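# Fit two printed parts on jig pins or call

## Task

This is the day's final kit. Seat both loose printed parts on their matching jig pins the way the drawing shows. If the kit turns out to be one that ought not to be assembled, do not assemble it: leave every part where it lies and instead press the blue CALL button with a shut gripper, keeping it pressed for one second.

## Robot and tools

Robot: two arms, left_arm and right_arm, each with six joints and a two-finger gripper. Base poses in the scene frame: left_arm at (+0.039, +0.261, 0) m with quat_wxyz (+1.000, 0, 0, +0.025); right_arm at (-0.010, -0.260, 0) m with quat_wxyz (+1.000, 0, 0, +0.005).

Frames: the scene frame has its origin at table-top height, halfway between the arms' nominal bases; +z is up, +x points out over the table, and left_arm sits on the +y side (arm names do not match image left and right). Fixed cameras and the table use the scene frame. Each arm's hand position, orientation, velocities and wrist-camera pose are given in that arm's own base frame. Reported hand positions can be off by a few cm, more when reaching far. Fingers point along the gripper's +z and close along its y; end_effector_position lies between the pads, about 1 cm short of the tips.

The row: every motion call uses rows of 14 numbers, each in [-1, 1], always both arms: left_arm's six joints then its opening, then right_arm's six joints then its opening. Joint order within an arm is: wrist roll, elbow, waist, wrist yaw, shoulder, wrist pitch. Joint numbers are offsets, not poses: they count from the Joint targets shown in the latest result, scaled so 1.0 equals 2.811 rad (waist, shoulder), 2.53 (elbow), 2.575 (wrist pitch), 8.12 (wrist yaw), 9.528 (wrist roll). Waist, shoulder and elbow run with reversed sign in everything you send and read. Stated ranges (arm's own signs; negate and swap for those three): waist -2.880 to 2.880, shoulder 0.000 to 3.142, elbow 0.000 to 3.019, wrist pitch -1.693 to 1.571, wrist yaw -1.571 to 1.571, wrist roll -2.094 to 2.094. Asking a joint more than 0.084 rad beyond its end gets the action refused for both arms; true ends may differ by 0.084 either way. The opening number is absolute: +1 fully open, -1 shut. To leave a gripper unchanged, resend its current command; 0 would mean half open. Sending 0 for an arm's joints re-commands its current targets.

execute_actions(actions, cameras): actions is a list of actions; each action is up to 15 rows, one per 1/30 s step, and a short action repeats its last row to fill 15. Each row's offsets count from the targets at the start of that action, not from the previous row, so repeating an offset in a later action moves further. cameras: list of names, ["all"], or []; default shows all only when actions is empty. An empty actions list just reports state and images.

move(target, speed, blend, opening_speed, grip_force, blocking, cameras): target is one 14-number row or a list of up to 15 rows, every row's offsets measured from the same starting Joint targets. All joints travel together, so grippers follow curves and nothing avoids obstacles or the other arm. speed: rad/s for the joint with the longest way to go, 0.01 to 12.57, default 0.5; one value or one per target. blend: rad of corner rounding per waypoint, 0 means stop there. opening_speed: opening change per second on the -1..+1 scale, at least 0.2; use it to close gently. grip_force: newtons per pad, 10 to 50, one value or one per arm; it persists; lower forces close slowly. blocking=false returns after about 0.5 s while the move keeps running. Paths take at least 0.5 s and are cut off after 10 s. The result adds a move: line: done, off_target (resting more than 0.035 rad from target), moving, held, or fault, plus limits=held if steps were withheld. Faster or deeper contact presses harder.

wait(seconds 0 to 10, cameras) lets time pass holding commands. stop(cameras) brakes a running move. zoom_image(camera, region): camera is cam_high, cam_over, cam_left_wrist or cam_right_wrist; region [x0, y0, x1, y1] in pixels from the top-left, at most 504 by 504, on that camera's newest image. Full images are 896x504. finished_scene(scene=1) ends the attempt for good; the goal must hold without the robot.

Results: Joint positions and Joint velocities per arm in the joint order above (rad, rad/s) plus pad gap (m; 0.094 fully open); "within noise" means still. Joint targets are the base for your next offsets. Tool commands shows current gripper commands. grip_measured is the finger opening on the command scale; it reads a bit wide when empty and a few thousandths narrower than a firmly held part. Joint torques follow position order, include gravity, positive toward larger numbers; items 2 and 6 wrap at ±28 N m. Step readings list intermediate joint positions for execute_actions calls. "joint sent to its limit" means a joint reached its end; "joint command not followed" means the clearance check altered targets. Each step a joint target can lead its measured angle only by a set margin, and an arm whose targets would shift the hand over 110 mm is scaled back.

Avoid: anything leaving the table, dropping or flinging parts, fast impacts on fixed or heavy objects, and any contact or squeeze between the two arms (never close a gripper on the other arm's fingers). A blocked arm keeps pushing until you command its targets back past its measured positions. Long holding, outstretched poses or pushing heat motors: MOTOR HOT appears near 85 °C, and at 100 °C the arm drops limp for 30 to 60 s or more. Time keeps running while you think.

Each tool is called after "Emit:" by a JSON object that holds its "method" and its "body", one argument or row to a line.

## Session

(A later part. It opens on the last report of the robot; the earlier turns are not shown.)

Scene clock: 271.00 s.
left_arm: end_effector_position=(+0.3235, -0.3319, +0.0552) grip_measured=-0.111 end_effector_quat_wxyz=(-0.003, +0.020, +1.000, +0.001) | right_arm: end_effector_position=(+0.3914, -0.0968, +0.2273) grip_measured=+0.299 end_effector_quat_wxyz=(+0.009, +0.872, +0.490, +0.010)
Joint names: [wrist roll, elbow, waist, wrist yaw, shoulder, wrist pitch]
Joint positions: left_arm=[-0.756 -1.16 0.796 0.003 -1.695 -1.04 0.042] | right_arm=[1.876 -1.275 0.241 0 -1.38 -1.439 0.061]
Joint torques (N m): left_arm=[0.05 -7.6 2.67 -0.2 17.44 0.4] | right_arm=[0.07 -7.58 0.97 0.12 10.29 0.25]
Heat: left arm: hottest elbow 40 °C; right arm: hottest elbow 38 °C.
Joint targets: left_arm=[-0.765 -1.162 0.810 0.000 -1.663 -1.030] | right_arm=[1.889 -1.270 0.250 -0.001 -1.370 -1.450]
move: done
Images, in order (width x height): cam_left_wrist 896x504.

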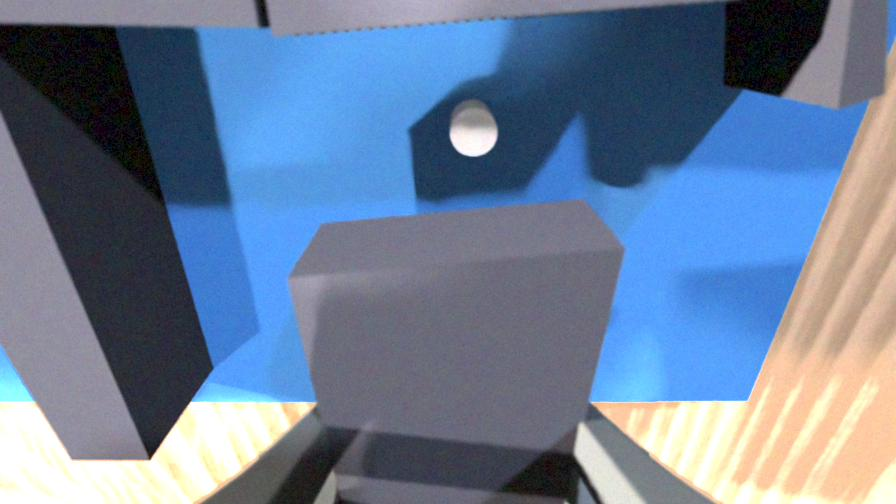

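Emit:
{"method": "zoom_image", "body": {
  "camera": "cam_left_wrist",
  "region": [400, 60, 652, 202]
}}

Emit:
{"method": "zoom_image", "body": {
  "camera": "cam_left_wrist",
  "region": [40, 330, 292, 472]
}}

Emit:
{"method": "zoom_image", "body": {
  "camera": "cam_left_wrist",
  "region": [270, 180, 648, 393]
}}

Emit:
{"method": "zoom_image", "body": {
  "camera": "cam_left_wrist",
  "region": [644, 0, 896, 142]
}}

Scaled by 2.000 from the camera's 896x504 image, which has a finer 1280x720 frame.

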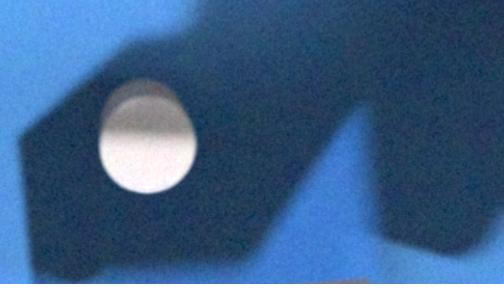

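Scaled by 2.000 from the camera's 896x504 image, which has a finer 1280x720 frame.

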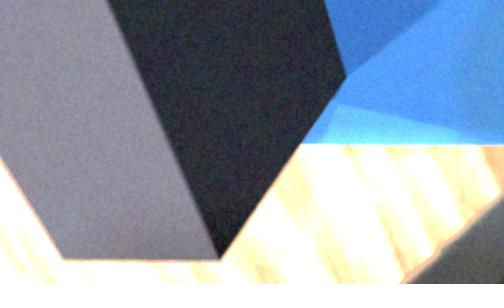

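Scaled by 1.333 from the camera's 896x504 image, which has a finer 1280x720 frame.

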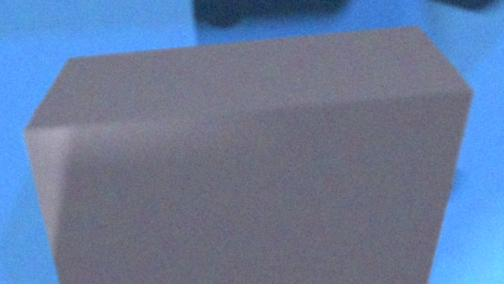

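Scaled by 2.000 from the camera's 896x504 image, which has a finer 1280x720 frame.

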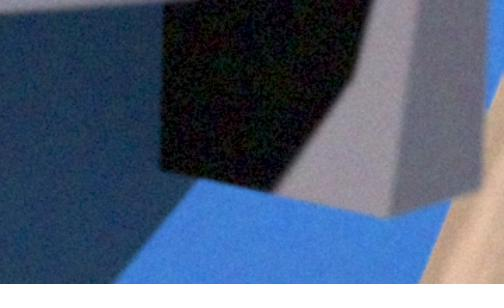

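Emit:
{"method": "move", "body": {
  "target": [
    [0.00199,-0.02213,-0.0096,0,-0.01067,0,-0.3,0,0,0,0,0,0,0.3],
    [0.00521,-0.04783,-0.02049,0,-0.03059,-0.00233,-0.3,0,0,0,0,0,0,0.3]
  ],
  "speed": 0.08,
  "blend": [0.005, 0],
  "cameras": ["cam_left_wrist"]
}}

Scene clock: 279.53 s.
left_arm: end_effector_position=(+0.3513, -0.3396, +0.0551) grip_measured=-0.111 end_effector_quat_wxyz=(+0.004, +0.021, +1.000, -0.005) | right_arm: end_effector_position=(+0.3914, -0.0968, +0.2273) grip_measured=+0.299 end_effector_quat_wxyz=(+0.009, +0.872, +0.490, +0.010)
Joint names: [wrist roll, elbow, waist, wrist yaw, shoulder, wrist pitch]
Joint positions: left_arm=[-0.725 -1.225 0.766 0.003 -1.742 -1.04 0.042] | right_arm=[1.876 -1.275 0.241 0 -1.38 -1.439 0.061]
Joint torques (N m): left_arm=[0.14 -12.46 0.85 -0.16 15.68 0.24] | right_arm=[0.07 -7.61 1.03 0.12 10.17 0.21]
Heat: left arm: hottest elbow 39 °C; right arm: hottest elbow 38 °C.
Joint targets: left_arm=[-0.716 -1.283 0.752 0.000 -1.749 -1.036] | right_arm=[1.889 -1.270 0.250 -0.001 -1.370 -1.450]
move: off_target (left_arm); left_arm: the elbow is farthest, 0.058 rad from its target
Images, in order (width x height): cam_left_wrist 896x504.

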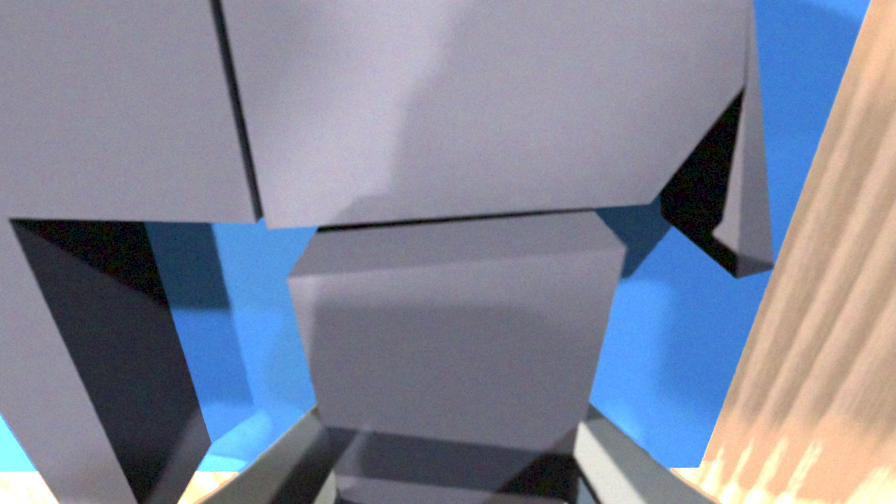

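Emit:
{"method": "move", "body": {
  "target": [0,0.02466,0,0,-0.00249,0.00272,-0.3,0,0,0,0,0,0,0.3],
  "speed": 0.05,
  "cameras": ["cam_left_wrist"]
}}

Scene clock: 286.73 s.
left_arm: end_effector_position=(+0.3489, -0.3373, +0.0495) grip_measured=-0.111 end_effector_quat_wxyz=(-0.001, +0.021, +1.000, -0.001) | right_arm: end_effector_position=(+0.3914, -0.0968, +0.2273) grip_measured=+0.299 end_effector_quat_wxyz=(+0.009, +0.872, +0.490, +0.010)
Joint names: [wrist roll, elbow, waist, wrist yaw, shoulder, wrist pitch]
Joint positions: left_arm=[-0.724 -1.218 0.766 0.003 -1.749 -1.039 0.042] | right_arm=[1.876 -1.275 0.241 0 -1.38 -1.439 0.061]
Joint torques (N m): left_arm=[0.2 -7.75 0.26 -0.21 14.92 0.36] | right_arm=[0.07 -7.62 0.91 0.12 10.4 0.21]
Heat: left arm: hottest elbow 39 °C; right arm: hottest elbow 38 °C.
Joint targets: left_arm=[-0.715 -1.221 0.752 0.000 -1.755 -1.029] | right_arm=[1.889 -1.270 0.250 -0.001 -1.370 -1.450]
move: done
Images, in order (width x height): cam_left_wrist 896x504.

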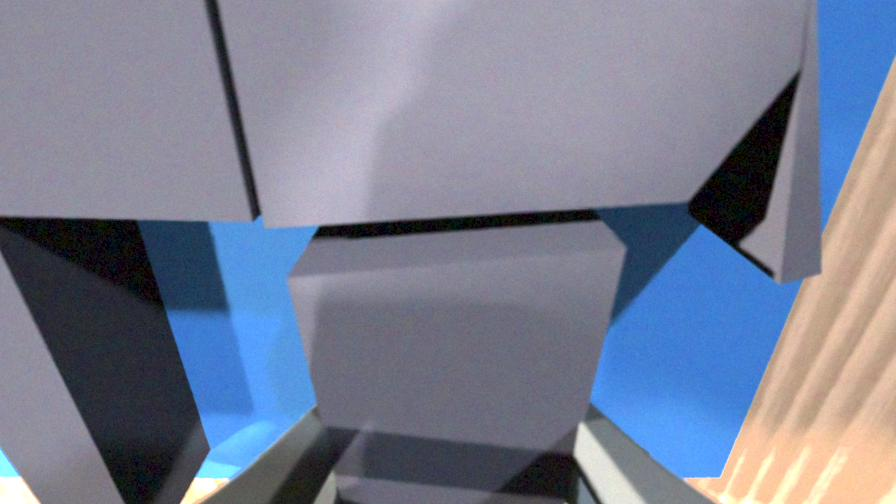

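Emit:
{"method": "move", "body": {
  "target": [0,0,0,0,-0.00281,0.0029,-0.3,0,0,0,0,0,0,0.3],
  "speed": 0.03
}}

Emit:
{"method": "move", "body": {
  "target": [0,0.00146,0,0,-0.00149,0.00307,-0.3,0,0,0,0,0,0,0.3],
  "speed": 0.03,
  "cameras": ["cam_left_wrist"]
}}

Scene clock: 293.50 s.
left_arm: end_effector_position=(+0.3497, -0.3380, +0.0458) grip_measured=-0.111 end_effector_quat_wxyz=(-0.001, +0.021, +1.000, -0.001) | right_arm: end_effector_position=(+0.3914, -0.0968, +0.2273) grip_measured=+0.299 end_effector_quat_wxyz=(+0.009, +0.872, +0.490, +0.010)
Joint names: [wrist roll, elbow, waist, wrist yaw, shoulder, wrist pitch]
Joint positions: left_arm=[-0.724 -1.218 0.766 0.003 -1.757 -1.031 0.042] | right_arm=[1.876 -1.275 0.241 0 -1.38 -1.439 0.061]
Joint torques (N m): left_arm=[0.17 -7.65 0.56 -0.19 15.27 0.53] | right_arm=[0.07 -7.57 0.97 0.13 10.34 0.23]
Heat: left arm: hottest elbow 38 °C; right arm: hottest elbow 38 °C.
Joint targets: left_arm=[-0.715 -1.221 0.752 0.000 -1.764 -1.022] | right_arm=[1.889 -1.270 0.250 -0.001 -1.370 -1.450]
move: done

Scene clock: 294.23 s.
left_arm: end_effector_position=(+0.3509, -0.3391, +0.0440) grip_measured=-0.111 end_effector_quat_wxyz=(+0.000, +0.021, +1.000, -0.002) | right_arm: end_effector_position=(+0.3914, -0.0968, +0.2273) grip_measured=+0.299 end_effector_quat_wxyz=(+0.009, +0.872, +0.490, +0.010)
Joint names: [wrist roll, elbow, waist, wrist yaw, shoulder, wrist pitch]
Joint positions: left_arm=[-0.724 -1.218 0.766 0.003 -1.761 -1.024 0.042] | right_arm=[1.876 -1.275 0.241 0 -1.38 -1.439 0.061]
Joint torques (N m): left_arm=[0.19 -7.31 0.56 -0.2 15.5 0.38] | right_arm=[0.06 -7.56 0.91 0.11 10.23 0.24]
Heat: left arm: hottest elbow 38 °C; right arm: hottest elbow 38 °C.
Joint targets: left_arm=[-0.715 -1.217 0.752 0.000 -1.768 -1.014] | right_arm=[1.889 -1.270 0.250 -0.001 -1.370 -1.450]
move: done
Images, in order (width x height): cam_left_wrist 896x504.

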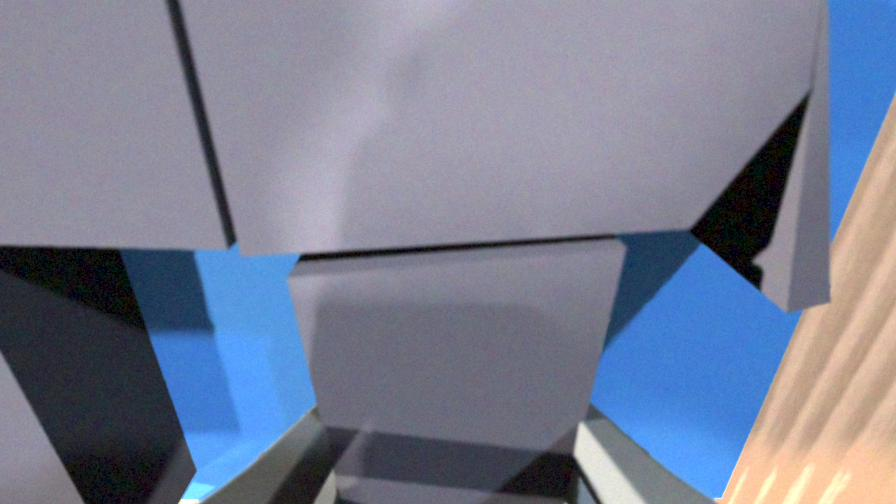

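Emit:
{"method": "move", "body": {
  "target": [0,0.00202,0,0,-0.00107,0.00159,-0.3,0,0,0,0,0,0,0.3],
  "speed": 0.03
}}

Emit:
{"method": "move", "body": {
  "target": [0,0.00146,0,0,-0.00149,0.00307,-0.3,0,0,0,0,0,0,0.3],
  "speed": 0.03,
  "cameras": ["cam_left_wrist"]
}}

Scene clock: 296.80 s.
left_arm: end_effector_position=(+0.3498, -0.3381, +0.0422) grip_measured=-0.111 end_effector_quat_wxyz=(+0.000, +0.021, +1.000, -0.001) | right_arm: end_effector_position=(+0.3914, -0.0968, +0.2273) grip_measured=+0.299 end_effector_quat_wxyz=(+0.009, +0.872, +0.490, +0.010)
Joint names: [wrist roll, elbow, waist, wrist yaw, shoulder, wrist pitch]
Joint positions: left_arm=[-0.724 -1.213 0.766 0.003 -1.761 -1.021 0.042] | right_arm=[1.876 -1.275 0.241 0 -1.38 -1.439 0.061]
Joint velocities: left_arm=[within noise] | right_arm=[-0.022 0.007 0.005 0.022 0.005 -0.046 -0.001]
Joint torques (N m): left_arm=[0.15 -7.15 -0.03 -0.2 15.27 0.5] | right_arm=[0.06 -7.66 0.85 0.12 10.34 0.23]
Heat: left arm: hottest elbow 38 °C; right arm: hottest elbow 38 °C.
Joint targets: left_arm=[-0.716 -1.212 0.752 0.000 -1.771 -1.010] | right_arm=[1.889 -1.270 0.250 -0.001 -1.370 -1.450]
move: done

Scene clock: 297.50 s.
left_arm: end_effector_position=(+0.3504, -0.3387, +0.0417) grip_measured=-0.111 end_effector_quat_wxyz=(+0.001, +0.021, +1.000, -0.003) | right_arm: end_effector_position=(+0.3914, -0.0968, +0.2273) grip_measured=+0.299 end_effector_quat_wxyz=(+0.009, +0.872, +0.490, +0.010)
Joint names: [wrist roll, elbow, waist, wrist yaw, shoulder, wrist pitch]
Joint positions: left_arm=[-0.724 -1.212 0.766 0.003 -1.762 -1.015 0.042] | right_arm=[1.876 -1.275 0.241 0 -1.38 -1.439 0.061]
Joint torques (N m): left_arm=[0.19 -7.2 0.09 -0.21 14.51 0.62] | right_arm=[0.06 -7.61 0.97 0.11 10.4 0.18]
Heat: left arm: hottest elbow 38 °C; right arm: hottest elbow 38 °C.
Joint targets: left_arm=[-0.716 -1.209 0.752 0.000 -1.775 -1.002] | right_arm=[1.889 -1.270 0.250 -0.001 -1.370 -1.450]
move: done
Images, in order (width x height): cam_left_wrist 896x504.

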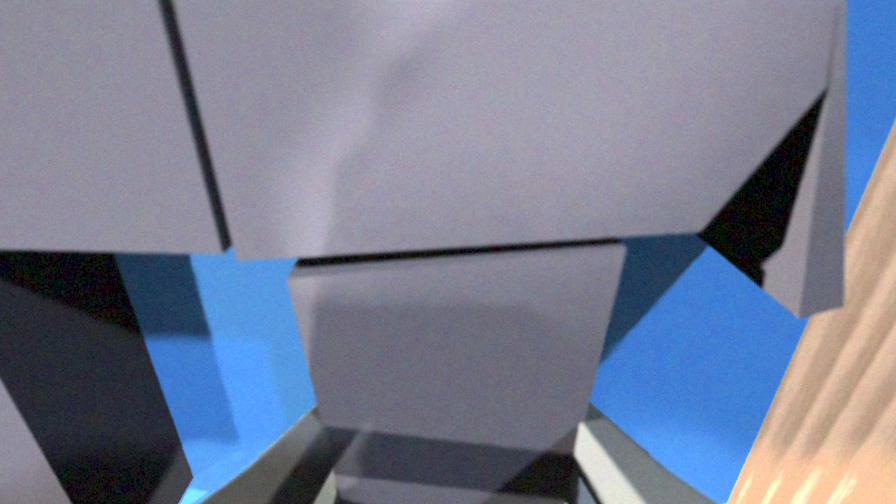

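Emit:
{"method": "move", "body": {
  "target": [
    [0,0.00142,0,0,-0.00064,0.0021,-0.3,0,0,0,0,0,0,0.3],
    [0,0.00142,-0.0012,0,-0.00064,0.0021,-0.3,0,0,0,0,0,0,0.3],
    [0,0.00142,-0.0024,0,-0.00064,0.0021,-0.3,0,0,0,0,0,0,0.3]
  ],
  "speed": 0.01
}}

Scene clock: 301.07 s.
left_arm: end_effector_position=(+0.3519, -0.3385, +0.0413) grip_measured=-0.111 end_effector_quat_wxyz=(+0.003, +0.020, +1.000, -0.004) | right_arm: end_effector_position=(+0.3914, -0.0968, +0.2273) grip_measured=+0.299 end_effector_quat_wxyz=(+0.009, +0.872, +0.490, +0.010)
Joint names: [wrist roll, elbow, waist, wrist yaw, shoulder, wrist pitch]
Joint positions: left_arm=[-0.724 -1.21 0.764 0.003 -1.762 -1.009 0.042] | right_arm=[1.876 -1.275 0.241 0 -1.38 -1.439 0.061]
Joint torques (N m): left_arm=[0.16 -6.84 -0.03 -0.18 14.45 0.49] | right_arm=[0.07 -7.64 1.03 0.12 10.17 0.23]
Heat: left arm: hottest elbow 38 °C; right arm: hottest elbow 38 °C.
Joint targets: left_arm=[-0.716 -1.205 0.746 0.000 -1.777 -0.997] | right_arm=[1.889 -1.270 0.250 -0.001 -1.370 -1.450]
move: done

Emit:
{"method": "move", "body": {
  "target": [0,0,0,0,0,-0.0132,-0.3,0,0,0,0,0,0,0.3],
  "speed": 0.05,
  "cameras": ["cam_left_wrist"]
}}

Scene clock: 303.17 s.
left_arm: end_effector_position=(+0.3508, -0.3362, +0.0413) grip_measured=-0.111 end_effector_quat_wxyz=(-0.001, +0.019, +1.000, -0.001) | right_arm: end_effector_position=(+0.3914, -0.0968, +0.2273) grip_measured=+0.299 end_effector_quat_wxyz=(+0.009, +0.872, +0.490, +0.010)
Joint names: [wrist roll, elbow, waist, wrist yaw, shoulder, wrist pitch]
Joint positions: left_arm=[-0.724 -1.21 0.762 0.003 -1.762 -1.019 0.042] | right_arm=[1.876 -1.275 0.241 0 -1.38 -1.439 0.061]
Joint torques (N m): left_arm=[0.16 -6.68 -0.03 -0.19 14.33 -0.4] | right_arm=[0.07 -7.61 0.97 0.12 10.34 0.24]
Heat: left arm: hottest elbow 38 °C; right arm: hottest elbow 38 °C.
Joint targets: left_arm=[-0.716 -1.205 0.745 0.000 -1.777 -1.031] | right_arm=[1.889 -1.270 0.250 -0.001 -1.370 -1.450]
move: done
Images, in order (width x height): cam_left_wrist 896x504.

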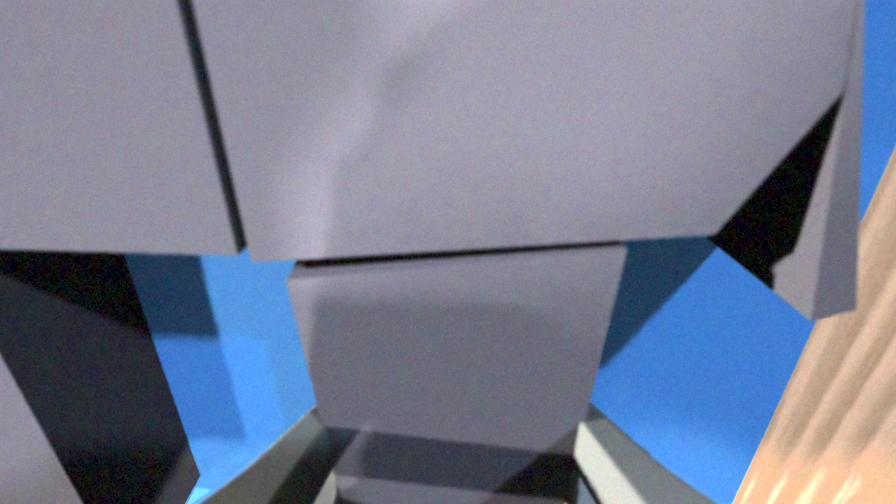

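Emit:
{"method": "move", "body": {
  "target": [
    [0,0,0.0096,0,-0.0021,0.0082,-0.3,0,0,0,0,0,0,0.3],
    [0,0,0.01298,0,-0.0021,0.0128,-0.3,0,0,0,0,0,0,0.3]
  ],
  "speed": [0.03, 0.006],
  "cameras": ["cam_left_wrist"]
}}

each speed must be a number from 0.01 to 12.57 (rad/s); nothing of the call was run

Emit:
{"method": "move", "body": {
  "target": [
    [0,0,0.0096,0,-0.0021,0.0082,-0.3,0,0,0,0,0,0,0.3],
    [0,0,0.01298,0,-0.0021,0.0128,-0.3,0,0,0,0,0,0,0.3]
  ],
  "speed": [0.03, 0.01],
  "cameras": ["cam_left_wrist"]
}}

Scene clock: 308.17 s.
left_arm: end_effector_position=(+0.3506, -0.3380, +0.0413) grip_measured=-0.111 end_effector_quat_wxyz=(+0.001, +0.021, +1.000, -0.003) | right_arm: end_effector_position=(+0.3914, -0.0968, +0.2273) grip_measured=+0.299 end_effector_quat_wxyz=(+0.009, +0.872, +0.490, +0.010)
Joint names: [wrist roll, elbow, waist, wrist yaw, shoulder, wrist pitch]
Joint positions: left_arm=[-0.724 -1.21 0.765 0.002 -1.762 -1.014 0.042] | right_arm=[1.876 -1.275 0.241 0 -1.38 -1.439 0.061]
Joint torques (N m): left_arm=[0.17 -6.89 2.49 -0.16 14.1 0.75] | right_arm=[0.06 -7.62 1.03 0.11 10.11 0.21]
Heat: left arm: hottest elbow 37 °C; right arm: hottest elbow 38 °C.
Joint targets: left_arm=[-0.715 -1.205 0.782 0.000 -1.783 -0.998] | right_arm=[1.889 -1.270 0.250 -0.001 -1.370 -1.450]
move: done
Images, in order (width x height): cam_left_wrist 896x504.

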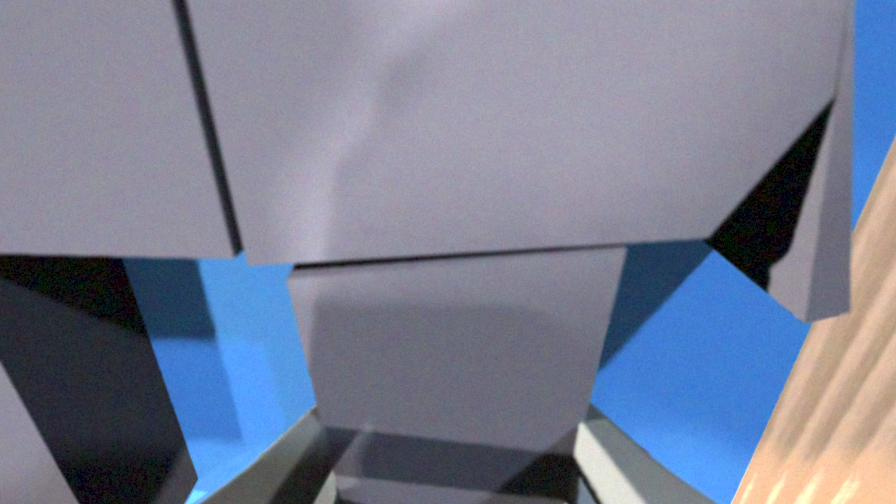

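Emit:
{"method": "wait", "body": {
  "seconds": 0,
  "cameras": ["cam_over", "cam_high"]
}}

Emit:
{"method": "zoom_image", "body": {
  "camera": "cam_over",
  "region": [490, 100, 626, 230]
}}

Scene clock: 310.63 s.
left_arm: end_effector_position=(+0.3506, -0.3380, +0.0413) grip_measured=-0.111 end_effector_quat_wxyz=(+0.001, +0.021, +1.000, -0.003) | right_arm: end_effector_position=(+0.3914, -0.0968, +0.2273) grip_measured=+0.299 end_effector_quat_wxyz=(+0.009, +0.872, +0.490, +0.010)
Joint names: [wrist roll, elbow, waist, wrist yaw, shoulder, wrist pitch]
Joint positions: left_arm=[-0.724 -1.21 0.765 0.002 -1.762 -1.014 0.042] | right_arm=[1.876 -1.275 0.241 0 -1.38 -1.439 0.061]
Joint torques (N m): left_arm=[0.16 -6.87 2.55 -0.16 13.92 0.75] | right_arm=[0.08 -7.58 1.03 0.11 10.4 0.2]
Heat: left arm: hottest elbow 37 °C; right arm: hottest elbow 38 °C.
Joint targets: left_arm=[-0.715 -1.205 0.782 0.000 -1.783 -0.998] | right_arm=[1.889 -1.270 0.250 -0.001 -1.370 -1.450]
Tool commands: left_gripper/opening=-0.3 right_gripper/opening=+0.3
Images, in order (width x height): cam_high 896x504, cam_over 896x504.

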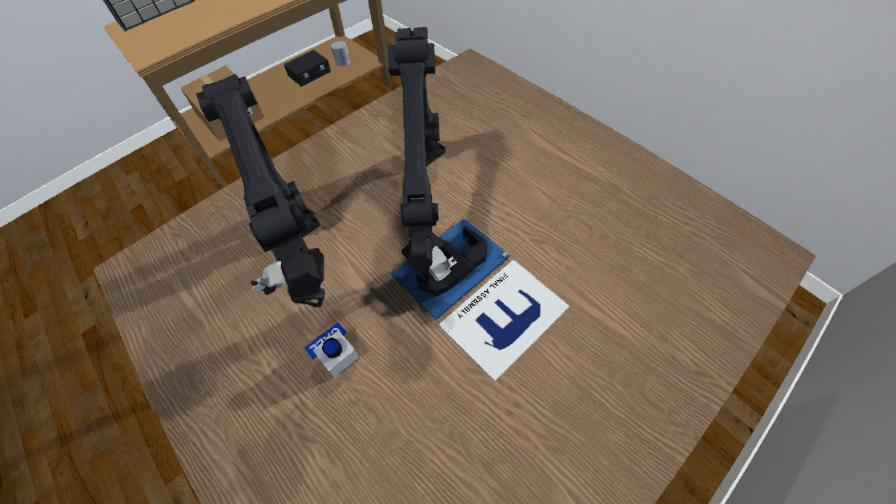

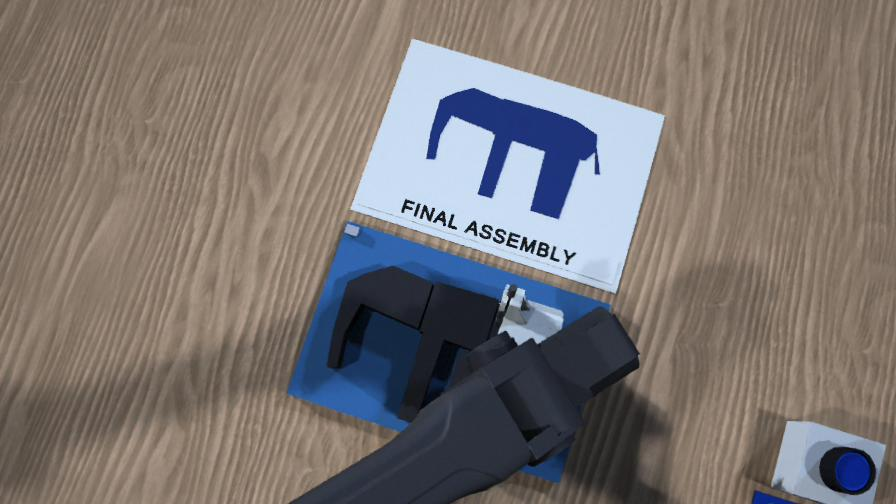

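Scaled by 3.706 from the camera's 896x504 image, which has a finer 1280x720 frame.

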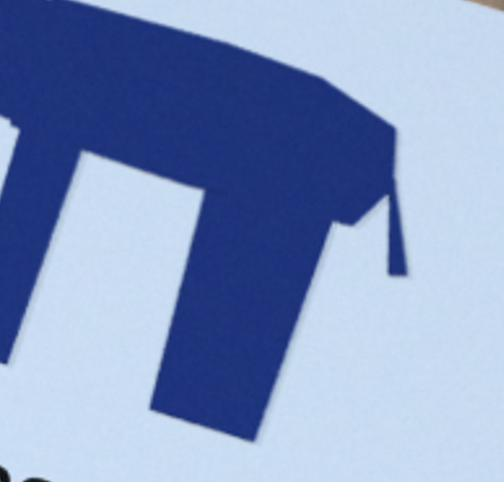

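Emit:
{"method": "move", "body": {
  "target": [
    [0,0,0.00171,0,0,-0.01359,-0.3,0,0,0,0,0,0,0.3],
    [0,0,0.00171,0,0,-0.00544,-0.3,0,0,0,0,0,0,0.3],
    [0,0,-0.01334,0,0,-0.00427,-0.3,0,0,0,0,0,0,0.3],
    [0,0,0.00171,0,0,-0.00311,-0.3,0,0,0,0,0,0,0.3],
    [0,0,-0.01334,0,0,-0.00194,-0.3,0,0,0,0,0,0,0.3]
  ],
  "speed": [0.04, 0.04, 0.02, 0.02, 0.02],
  "blend": [0.002, 0.002, 0.002, 0.002, 0],
  "cameras": ["cam_left_wrist"]
}}

Scene clock: 322.30 s.
left_arm: end_effector_position=(+0.3513, -0.3368, +0.0413) grip_measured=-0.111 end_effector_quat_wxyz=(+0.001, +0.020, +1.000, -0.001) | right_arm: end_effector_position=(+0.3914, -0.0968, +0.2273) grip_measured=+0.299 end_effector_quat_wxyz=(+0.009, +0.872, +0.490, +0.010)
Joint names: [wrist roll, elbow, waist, wrist yaw, shoulder, wrist pitch]
Joint positions: left_arm=[-0.723 -1.21 0.763 0 -1.762 -1.016 0.042] | right_arm=[1.876 -1.275 0.241 0 -1.38 -1.439 0.061]
Joint torques (N m): left_arm=[0.16 -6.76 -0.15 -0.1 14.04 0.5] | right_arm=[0.07 -7.64 0.91 0.11 10.52 0.21]
Heat: left arm: hottest elbow 37 °C; right arm: hottest elbow 38 °C.
Joint targets: left_arm=[-0.715 -1.205 0.744 0.000 -1.783 -1.003] | right_arm=[1.889 -1.270 0.250 -0.001 -1.370 -1.450]
move: done
Images, in order (width x height): cam_left_wrist 896x504.

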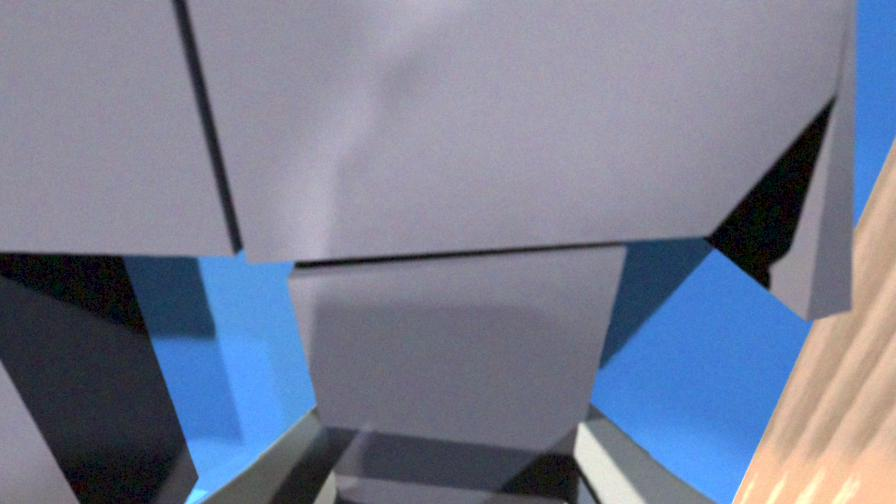

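Emit:
{"method": "move", "body": {
  "target": [
    [0,-0.02372,0,0,0.0153,-0.00816,-0.3,0,0,0,0,0,0,0.3],
    [0,-0.03399,0,0,0.02721,-0.0299,-0.3,0,0,0,0,0,0,0.3],
    [0,-0.0581,0,0,0.04803,-0.0765,-0.3,0,0,0,0,0,0,0.3],
    [0,-0.0581,0,0,0.04803,0.968,-0.3,0,0,0,0,0,0,0.3]
  ],
  "speed": [0.06, 0.06, 0.2, 1.0],
  "blend": [0, 0.01, 0.02, 0],
  "cameras": ["cam_over", "cam_left_wrist"]
}}

Scene clock: 332.10 s.
left_arm: end_effector_position=(+0.4334, -0.4119, +0.5766) grip_measured=-0.111 end_effector_quat_wxyz=(+0.717, +0.004, +0.238, -0.656) | right_arm: end_effector_position=(+0.3914, -0.0968, +0.2273) grip_measured=+0.299 end_effector_quat_wxyz=(+0.009, +0.872, +0.490, +0.010)
Joint names: [wrist roll, elbow, waist, wrist yaw, shoulder, wrist pitch]
Joint positions: left_arm=[-0.723 -1.291 0.759 0 -1.676 1.476 0.042] | right_arm=[1.876 -1.275 0.241 0 -1.38 -1.439 0.061]
Joint torques (N m): left_arm=[0.18 -13.57 0.09 -0.05 17.96 0.84] | right_arm=[0.06 -7.64 0.97 0.12 10.52 0.2]
Heat: left arm: hottest elbow 37 °C; right arm: hottest elbow 38 °C.
Joint targets: left_arm=[-0.716 -1.352 0.745 0.000 -1.647 1.490] | right_arm=[1.889 -1.270 0.250 -0.001 -1.370 -1.450]
move: off_target (left_arm); left_arm: the elbow is farthest, 0.061 rad from its target
Images, in order (width x height): cam_over 896x504, cam_left_wrist 896x504.

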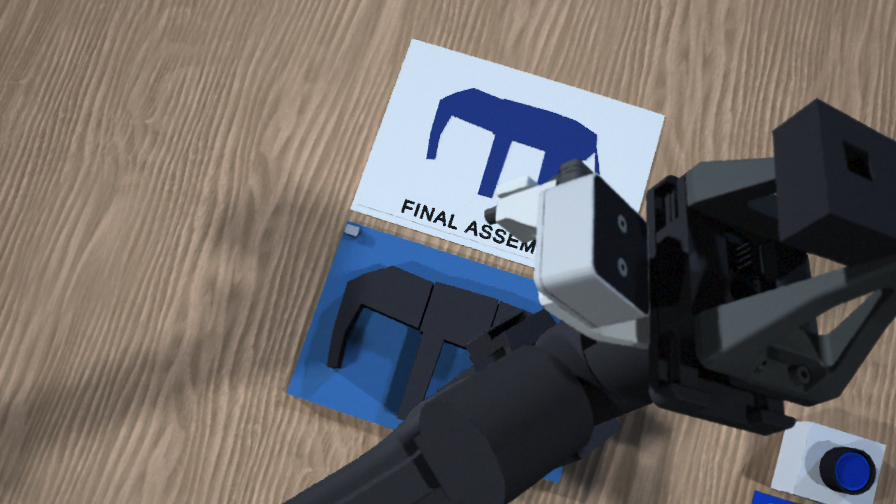

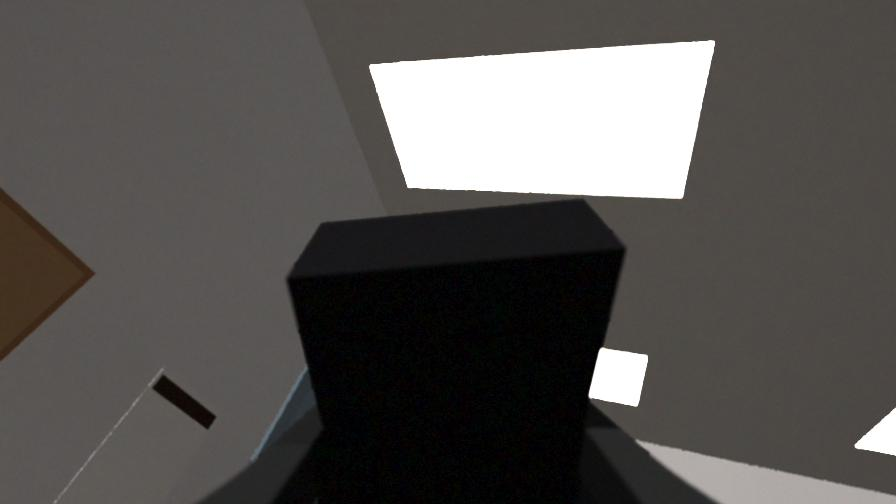

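Emit:
{"method": "move", "body": {
  "target": [0,0.0996,-0.0395,0,0.1313,0,-0.3,0,0,0,0,0,0,0.3],
  "speed": 0.5,
  "cameras": ["cam_over"]
}}

Scene clock: 335.00 s.
left_arm: end_effector_position=(+0.3423, -0.2590, +0.6752) grip_measured=-0.111 end_effector_quat_wxyz=(+0.766, -0.006, +0.144, -0.626) | right_arm: end_effector_position=(+0.3914, -0.0968, +0.2273) grip_measured=+0.299 end_effector_quat_wxyz=(+0.009, +0.872, +0.490, +0.010)
Joint names: [wrist roll, elbow, waist, wrist yaw, shoulder, wrist pitch]
Joint positions: left_arm=[-0.723 -1.095 0.647 0 -1.295 1.482 0.042] | right_arm=[1.876 -1.275 0.241 0 -1.38 -1.439 0.061]
Joint torques (N m): left_arm=[0.19 -8.98 0.62 -0.04 11.28 0.24] | right_arm=[0.07 -7.64 1.08 0.11 10.29 0.23]
Heat: left arm: hottest elbow 37 °C; right arm: hottest elbow 38 °C.
Joint targets: left_arm=[-0.716 -1.100 0.633 0.000 -1.279 1.490] | right_arm=[1.889 -1.270 0.250 -0.001 -1.370 -1.450]
move: done
Images, in order (width x height): cam_over 896x504.

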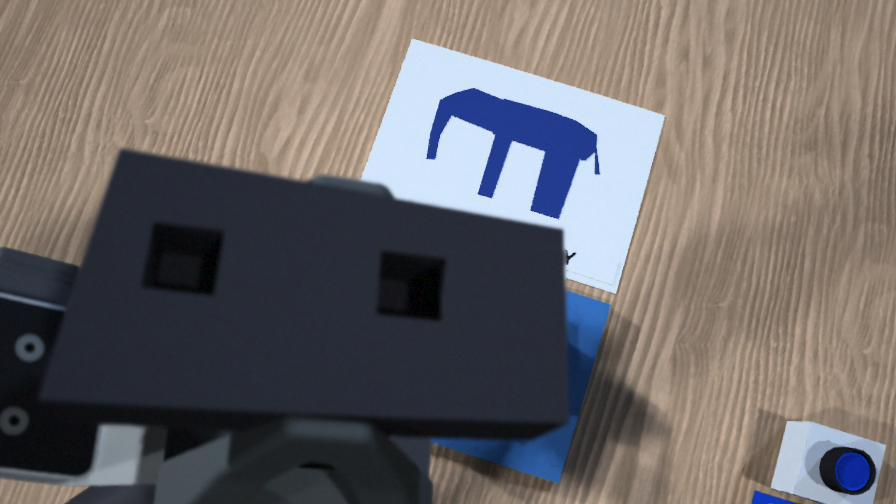

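Emit:
{"method": "zoom_image", "body": {
  "camera": "cam_over",
  "region": [20, 120, 320, 420]
}}

Emit:
{"method": "zoom_image", "body": {
  "camera": "cam_over",
  "region": [320, 180, 620, 480]
}}

Scaled by 1.680 from the camera's 896x504 image, which has a finer 1280x720 frame.

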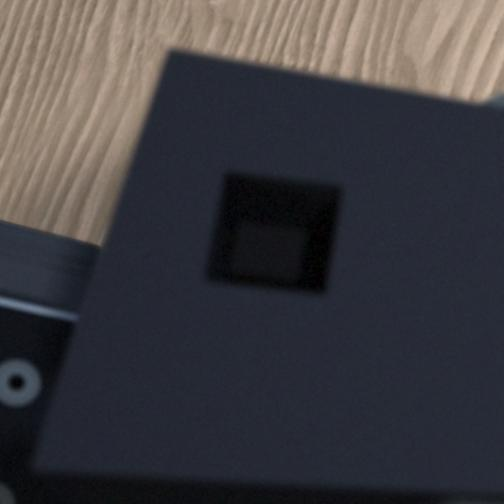

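Scaled by 1.680 from the camera's 896x504 image, which has a finer 1280x720 frame.

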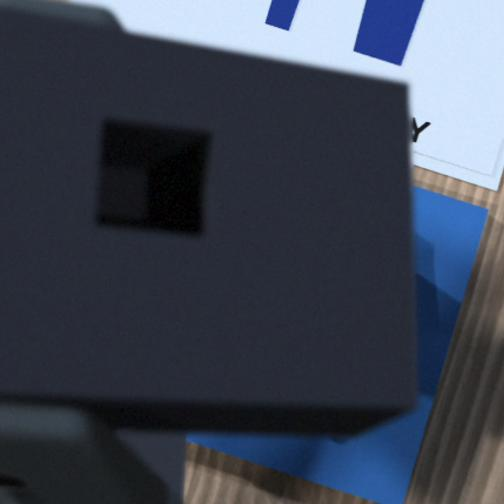

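Emit:
{"method": "move", "body": {
  "target": [-0.00283,-0.08577,0.0555,0,-0.1595,-0.85,-0.3,0,0,0,0,0,0,0.3],
  "speed": 1.0
}}

Emit:
{"method": "move", "body": {
  "target": [0,0,0,0,0,-0.16243,-0.3,0,0,0,0,0,0,0.3],
  "speed": 0.4,
  "cameras": ["cam_left_wrist", "cam_over"]
}}

Scene clock: 347.20 s.
left_arm: end_effector_position=(+0.4173, -0.4108, +0.0916) grip_measured=-0.111 end_effector_quat_wxyz=(+0.146, +0.021, +0.979, -0.138) | right_arm: end_effector_position=(+0.3914, -0.0968, +0.2273) grip_measured=+0.299 end_effector_quat_wxyz=(+0.009, +0.872, +0.490, +0.010)
Joint names: [wrist roll, elbow, waist, wrist yaw, shoulder, wrist pitch]
Joint positions: left_arm=[-0.734 -1.254 0.777 0 -1.728 -0.693 0.042] | right_arm=[1.876 -1.275 0.241 0 -1.38 -1.439 0.061]
Joint torques (N m): left_arm=[0.04 -13.68 2.08 -0.09 16.15 0.51] | right_arm=[0.07 -7.62 1.08 0.12 10.34 0.24]
Heat: left arm: hottest elbow 37 °C; right arm: hottest elbow 38 °C.
Joint targets: left_arm=[-0.742 -1.317 0.789 0.000 -1.727 -0.699] | right_arm=[1.889 -1.270 0.250 -0.001 -1.370 -1.450]
move: off_target (left_arm); left_arm: the elbow is farthest, 0.063 rad from its target

Scene clock: 348.83 s.
left_arm: end_effector_position=(+0.3456, -0.3404, +0.0717) grip_measured=-0.111 end_effector_quat_wxyz=(-0.004, +0.021, +1.000, +0.004) | right_arm: end_effector_position=(+0.3914, -0.0968, +0.2273) grip_measured=+0.299 end_effector_quat_wxyz=(+0.009, +0.872, +0.490, +0.010)
Joint names: [wrist roll, elbow, waist, wrist yaw, shoulder, wrist pitch]
Joint positions: left_arm=[-0.735 -1.254 0.777 0 -1.728 -1.109 0.042] | right_arm=[1.876 -1.275 0.241 0 -1.38 -1.439 0.061]
Joint torques (N m): left_arm=[-0.01 -13.11 2.43 -0.09 15.91 -0.42] | right_arm=[0.07 -7.56 1.2 0.11 10.4 0.23]
Heat: left arm: hottest elbow 38 °C; right arm: hottest elbow 38 °C.
Joint targets: left_arm=[-0.743 -1.317 0.789 0.000 -1.727 -1.117] | right_arm=[1.889 -1.270 0.250 -0.001 -1.370 -1.450]
move: off_target (left_arm); left_arm: the elbow is farthest, 0.063 rad from its target
Images, in order (width x height): cam_over 896x504, cam_left_wrist 896x504.

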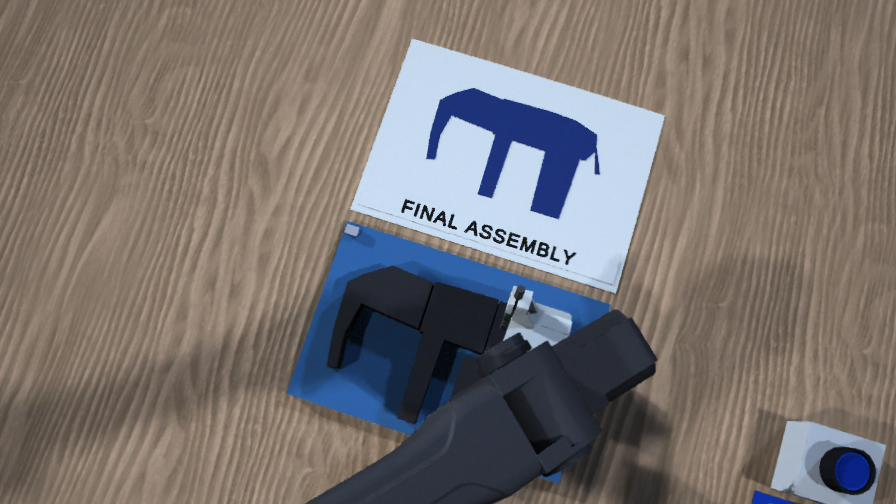

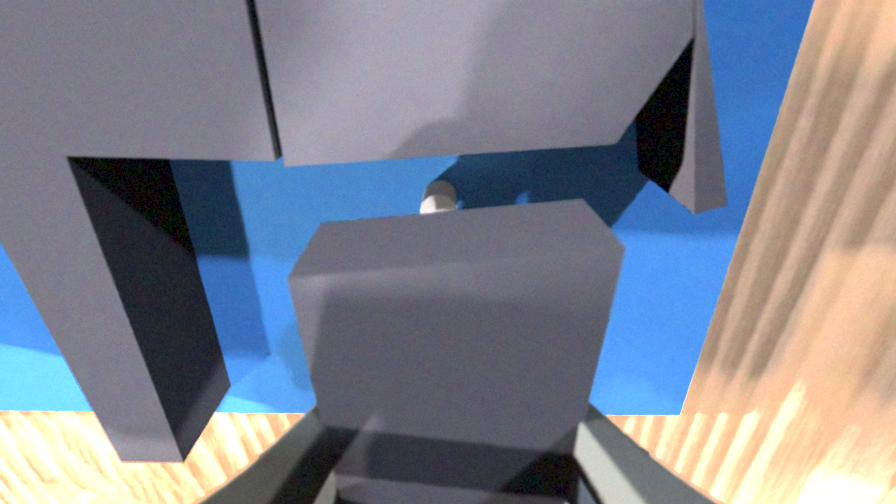

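Emit:
{"method": "zoom_image", "body": {
  "camera": "cam_left_wrist",
  "region": [360, 140, 520, 230]
}}

Scaled by 3.150 from the camera's 896x504 image, which has a finer 1280x720 frame.

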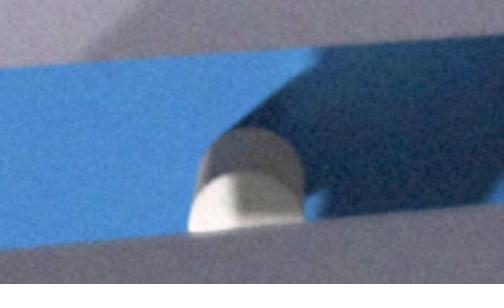

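Emit:
{"method": "move", "body": {
  "target": [0.00241,0.03415,-0.01138,0,-0.01352,0.03495,-0.3,0,0,0,0,0,0,0.3],
  "speed": 0.06,
  "cameras": ["cam_left_wrist"]
}}

Scene clock: 354.53 s.
left_arm: end_effector_position=(+0.3501, -0.3413, +0.0476) grip_measured=-0.111 end_effector_quat_wxyz=(+0.000, +0.021, +1.000, +0.000) | right_arm: end_effector_position=(+0.3914, -0.0968, +0.2273) grip_measured=+0.299 end_effector_quat_wxyz=(+0.009, +0.872, +0.490, +0.010)
Joint names: [wrist roll, elbow, waist, wrist yaw, shoulder, wrist pitch]
Joint positions: left_arm=[-0.729 -1.227 0.772 0 -1.76 -1.037 0.042] | right_arm=[1.876 -1.275 0.241 0 -1.38 -1.439 0.061]
Joint torques (N m): left_arm=[0.16 -7.83 0.38 -0.09 15.21 0.29] | right_arm=[0.08 -7.65 0.97 0.11 10.23 0.23]
Heat: left arm: hottest elbow 38 °C; right arm: hottest elbow 38 °C.
Joint targets: left_arm=[-0.720 -1.231 0.758 0.000 -1.765 -1.027] | right_arm=[1.889 -1.270 0.250 -0.001 -1.370 -1.450]
move: done
Images, in order (width x height): cam_left_wrist 896x504.

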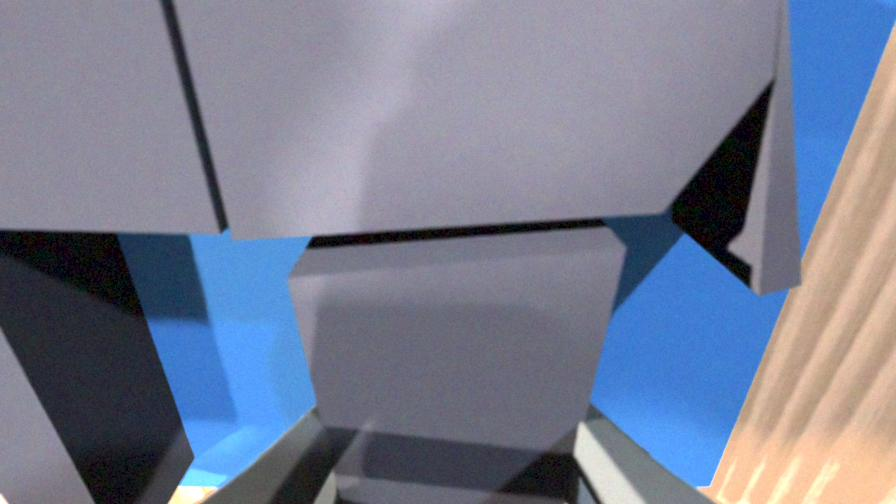

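Emit:
{"method": "move", "body": {
  "target": [0,0.00336,0,0,-0.00263,0.00617,-0.3,0,0,0,0,0,0,0.3],
  "speed": 0.04
}}

Emit:
{"method": "move", "body": {
  "target": [0,0.0017,0,0,-0.0015,0.0024,-0.3,0,0,0,0,0,0,0.3],
  "speed": 0.03
}}

Scene clock: 356.30 s.
left_arm: end_effector_position=(+0.3499, -0.3412, +0.0417) grip_measured=-0.111 end_effector_quat_wxyz=(+0.001, +0.022, +1.000, -0.001) | right_arm: end_effector_position=(+0.3914, -0.0968, +0.2273) grip_measured=+0.299 end_effector_quat_wxyz=(+0.009, +0.872, +0.490, +0.010)
Joint names: [wrist roll, elbow, waist, wrist yaw, shoulder, wrist pitch]
Joint positions: left_arm=[-0.729 -1.219 0.772 0 -1.767 -1.021 0.042] | right_arm=[1.876 -1.275 0.241 0 -1.38 -1.439 0.061]
Joint torques (N m): left_arm=[0.16 -7.57 0.44 -0.11 15.15 0.39] | right_arm=[0.07 -7.65 0.97 0.11 10.58 0.2]
Heat: left arm: hottest elbow 38 °C; right arm: hottest elbow 38 °C.
Joint targets: left_arm=[-0.720 -1.222 0.758 0.000 -1.772 -1.011] | right_arm=[1.889 -1.270 0.250 -0.001 -1.370 -1.450]
move: done

Scene clock: 357.03 s.
left_arm: end_effector_position=(+0.3508, -0.3421, +0.0403) grip_measured=-0.111 end_effector_quat_wxyz=(+0.002, +0.022, +1.000, -0.002) | right_arm: end_effector_position=(+0.3914, -0.0968, +0.2273) grip_measured=+0.299 end_effector_quat_wxyz=(+0.009, +0.872, +0.490, +0.010)
Joint names: [wrist roll, elbow, waist, wrist yaw, shoulder, wrist pitch]
Joint positions: left_arm=[-0.729 -1.219 0.772 0 -1.77 -1.015 0.042] | right_arm=[1.876 -1.275 0.241 0 -1.38 -1.439 0.061]
Joint torques (N m): left_arm=[0.15 -7.2 0.79 -0.11 15.33 0.39] | right_arm=[0.07 -7.6 0.97 0.13 10.23 0.24]
Heat: left arm: hottest elbow 38 °C; right arm: hottest elbow 38 °C.
Joint targets: left_arm=[-0.720 -1.218 0.758 0.000 -1.777 -1.005] | right_arm=[1.889 -1.270 0.250 -0.001 -1.370 -1.450]
move: done

Emit:
{"method": "move", "body": {
  "target": [0,0.00221,0,0,-0.00224,0.00268,-0.3,0,0,0,0,0,0,0.3],
  "speed": 0.03,
  "cameras": ["cam_left_wrist"]
}}

Scene clock: 358.20 s.
left_arm: end_effector_position=(+0.3492, -0.3404, +0.0349) grip_measured=-0.111 end_effector_quat_wxyz=(+0.000, +0.022, +1.000, +0.000) | right_arm: end_effector_position=(+0.3914, -0.0968, +0.2273) grip_measured=+0.299 end_effector_quat_wxyz=(+0.009, +0.872, +0.490, +0.010)
Joint names: [wrist roll, elbow, waist, wrist yaw, shoulder, wrist pitch]
Joint positions: left_arm=[-0.729 -1.21 0.772 0 -1.776 -1.007 0.042] | right_arm=[1.876 -1.275 0.241 0 -1.38 -1.439 0.061]
Joint torques (N m): left_arm=[0.18 -7.38 0.44 -0.12 15.15 0.36] | right_arm=[0.07 -7.6 1.08 0.11 10.4 0.25]
Heat: left arm: hottest elbow 38 °C; right arm: hottest elbow 38 °C.
Joint targets: left_arm=[-0.720 -1.212 0.758 0.000 -1.783 -0.998] | right_arm=[1.889 -1.270 0.250 -0.001 -1.370 -1.450]
move: done
Images, in order (width x height): cam_left_wrist 896x504.

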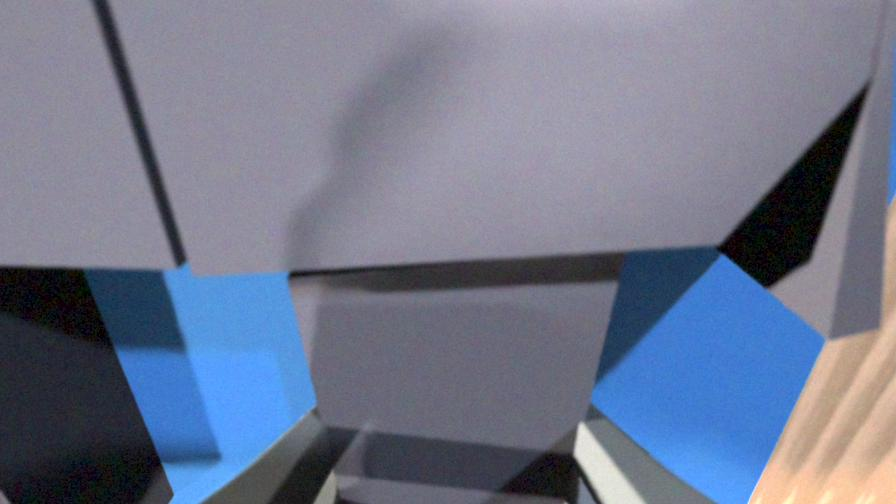

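Emit:
{"method": "move", "body": {
  "target": [0,0.00146,0,0,-0.00149,0.00307,-0.3,0,0,0,0,0,0,0.3],
  "speed": 0.03
}}

Emit:
{"method": "move", "body": {
  "target": [0,0.00146,0,0,-0.00149,0.00307,-0.3,0,0,0,0,0,0,0.3],
  "speed": 0.03,
  "cameras": ["cam_left_wrist"]
}}

Scene clock: 359.37 s.
left_arm: end_effector_position=(+0.3491, -0.3402, +0.0319) grip_measured=-0.111 end_effector_quat_wxyz=(+0.000, +0.022, +1.000, +0.000) | right_arm: end_effector_position=(+0.3914, -0.0968, +0.2273) grip_measured=+0.299 end_effector_quat_wxyz=(+0.009, +0.872, +0.490, +0.010)
Joint names: [wrist roll, elbow, waist, wrist yaw, shoulder, wrist pitch]
Joint positions: left_arm=[-0.728 -1.207 0.771 0 -1.779 -0.999 0.042] | right_arm=[1.876 -1.275 0.241 0 -1.38 -1.439 0.061]
Joint torques (N m): left_arm=[0.17 -7.38 0.62 -0.09 15.44 0.34] | right_arm=[0.07 -7.57 0.97 0.1 10.34 0.18]
Heat: left arm: hottest elbow 38 °C; right arm: hottest elbow 38 °C.
Joint targets: left_arm=[-0.719 -1.208 0.757 0.000 -1.787 -0.990] | right_arm=[1.889 -1.270 0.250 -0.001 -1.370 -1.450]
move: done

Scene clock: 360.10 s.
left_arm: end_effector_position=(+0.3502, -0.3412, +0.0316) grip_measured=-0.111 end_effector_quat_wxyz=(+0.002, +0.022, +1.000, -0.002) | right_arm: end_effector_position=(+0.3914, -0.0968, +0.2273) grip_measured=+0.299 end_effector_quat_wxyz=(+0.009, +0.872, +0.490, +0.010)
Joint names: [wrist roll, elbow, waist, wrist yaw, shoulder, wrist pitch]
Joint positions: left_arm=[-0.728 -1.207 0.771 0 -1.78 -0.993 0.042] | right_arm=[1.876 -1.275 0.241 0 -1.38 -1.439 0.061]
Joint torques (N m): left_arm=[0.2 -7.1 0.56 -0.11 15.09 0.44] | right_arm=[0.07 -7.61 0.97 0.12 10.23 0.27]
Heat: left arm: hottest elbow 38 °C; right arm: hottest elbow 38 °C.
Joint targets: left_arm=[-0.719 -1.205 0.757 0.000 -1.791 -0.982] | right_arm=[1.889 -1.270 0.250 -0.001 -1.370 -1.450]
move: done
Images, in order (width x height): cam_left_wrist 896x504.

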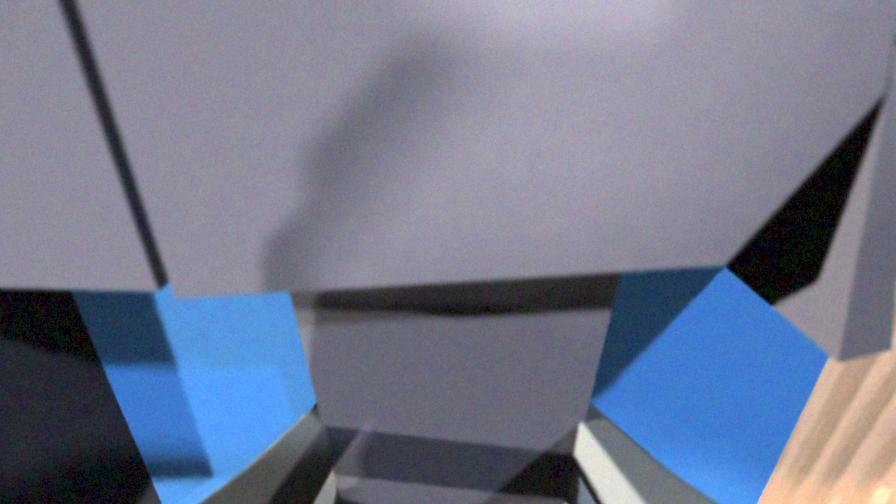

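Emit:
{"method": "move", "body": {
  "target": [0,0.0018,0,0,-0.0025,0,-0.3,0,0,0,0,0,0,0.3],
  "speed": 0.03
}}

Emit:
{"method": "move", "body": {
  "target": [0,0.0018,0,0,-0.0025,-0.004,-0.3,0,0,0,0,0,0,0.3],
  "speed": 0.03
}}

Scene clock: 361.63 s.
left_arm: end_effector_position=(+0.3501, -0.3411, +0.0310) grip_measured=-0.111 end_effector_quat_wxyz=(+0.002, +0.022, +1.000, -0.002) | right_arm: end_effector_position=(+0.3914, -0.0968, +0.2273) grip_measured=+0.299 end_effector_quat_wxyz=(+0.009, +0.872, +0.490, +0.010)
Joint names: [wrist roll, elbow, waist, wrist yaw, shoulder, wrist pitch]
Joint positions: left_arm=[-0.728 -1.206 0.771 0 -1.781 -0.991 0.042] | right_arm=[1.876 -1.275 0.241 0 -1.38 -1.439 0.061]
Joint torques (N m): left_arm=[0.17 -6.8 0.32 -0.11 14.15 0.29] | right_arm=[0.07 -7.64 0.85 0.11 10.17 0.27]
Heat: left arm: hottest elbow 38 °C; right arm: hottest elbow 38 °C.
Joint targets: left_arm=[-0.719 -1.200 0.757 0.000 -1.798 -0.982] | right_arm=[1.889 -1.270 0.250 -0.001 -1.370 -1.450]
move: done

Scene clock: 362.33 s.
left_arm: end_effector_position=(+0.3500, -0.3410, +0.0309) grip_measured=-0.111 end_effector_quat_wxyz=(+0.002, +0.022, +1.000, -0.002) | right_arm: end_effector_position=(+0.3914, -0.0968, +0.2273) grip_measured=+0.299 end_effector_quat_wxyz=(+0.009, +0.872, +0.490, +0.010)
Joint names: [wrist roll, elbow, waist, wrist yaw, shoulder, wrist pitch]
Joint positions: left_arm=[-0.728 -1.205 0.771 0 -1.781 -0.991 0.042] | right_arm=[1.876 -1.275 0.241 0 -1.38 -1.439 0.061]
Joint torques (N m): left_arm=[0.16 -6.43 -0.21 -0.1 13.86 -0.06] | right_arm=[0.07 -7.61 1.14 0.13 10.23 0.23]
Heat: left arm: hottest elbow 38 °C; right arm: hottest elbow 38 °C.
Joint targets: left_arm=[-0.720 -1.196 0.757 0.000 -1.805 -0.993] | right_arm=[1.889 -1.270 0.250 -0.001 -1.370 -1.450]
move: done


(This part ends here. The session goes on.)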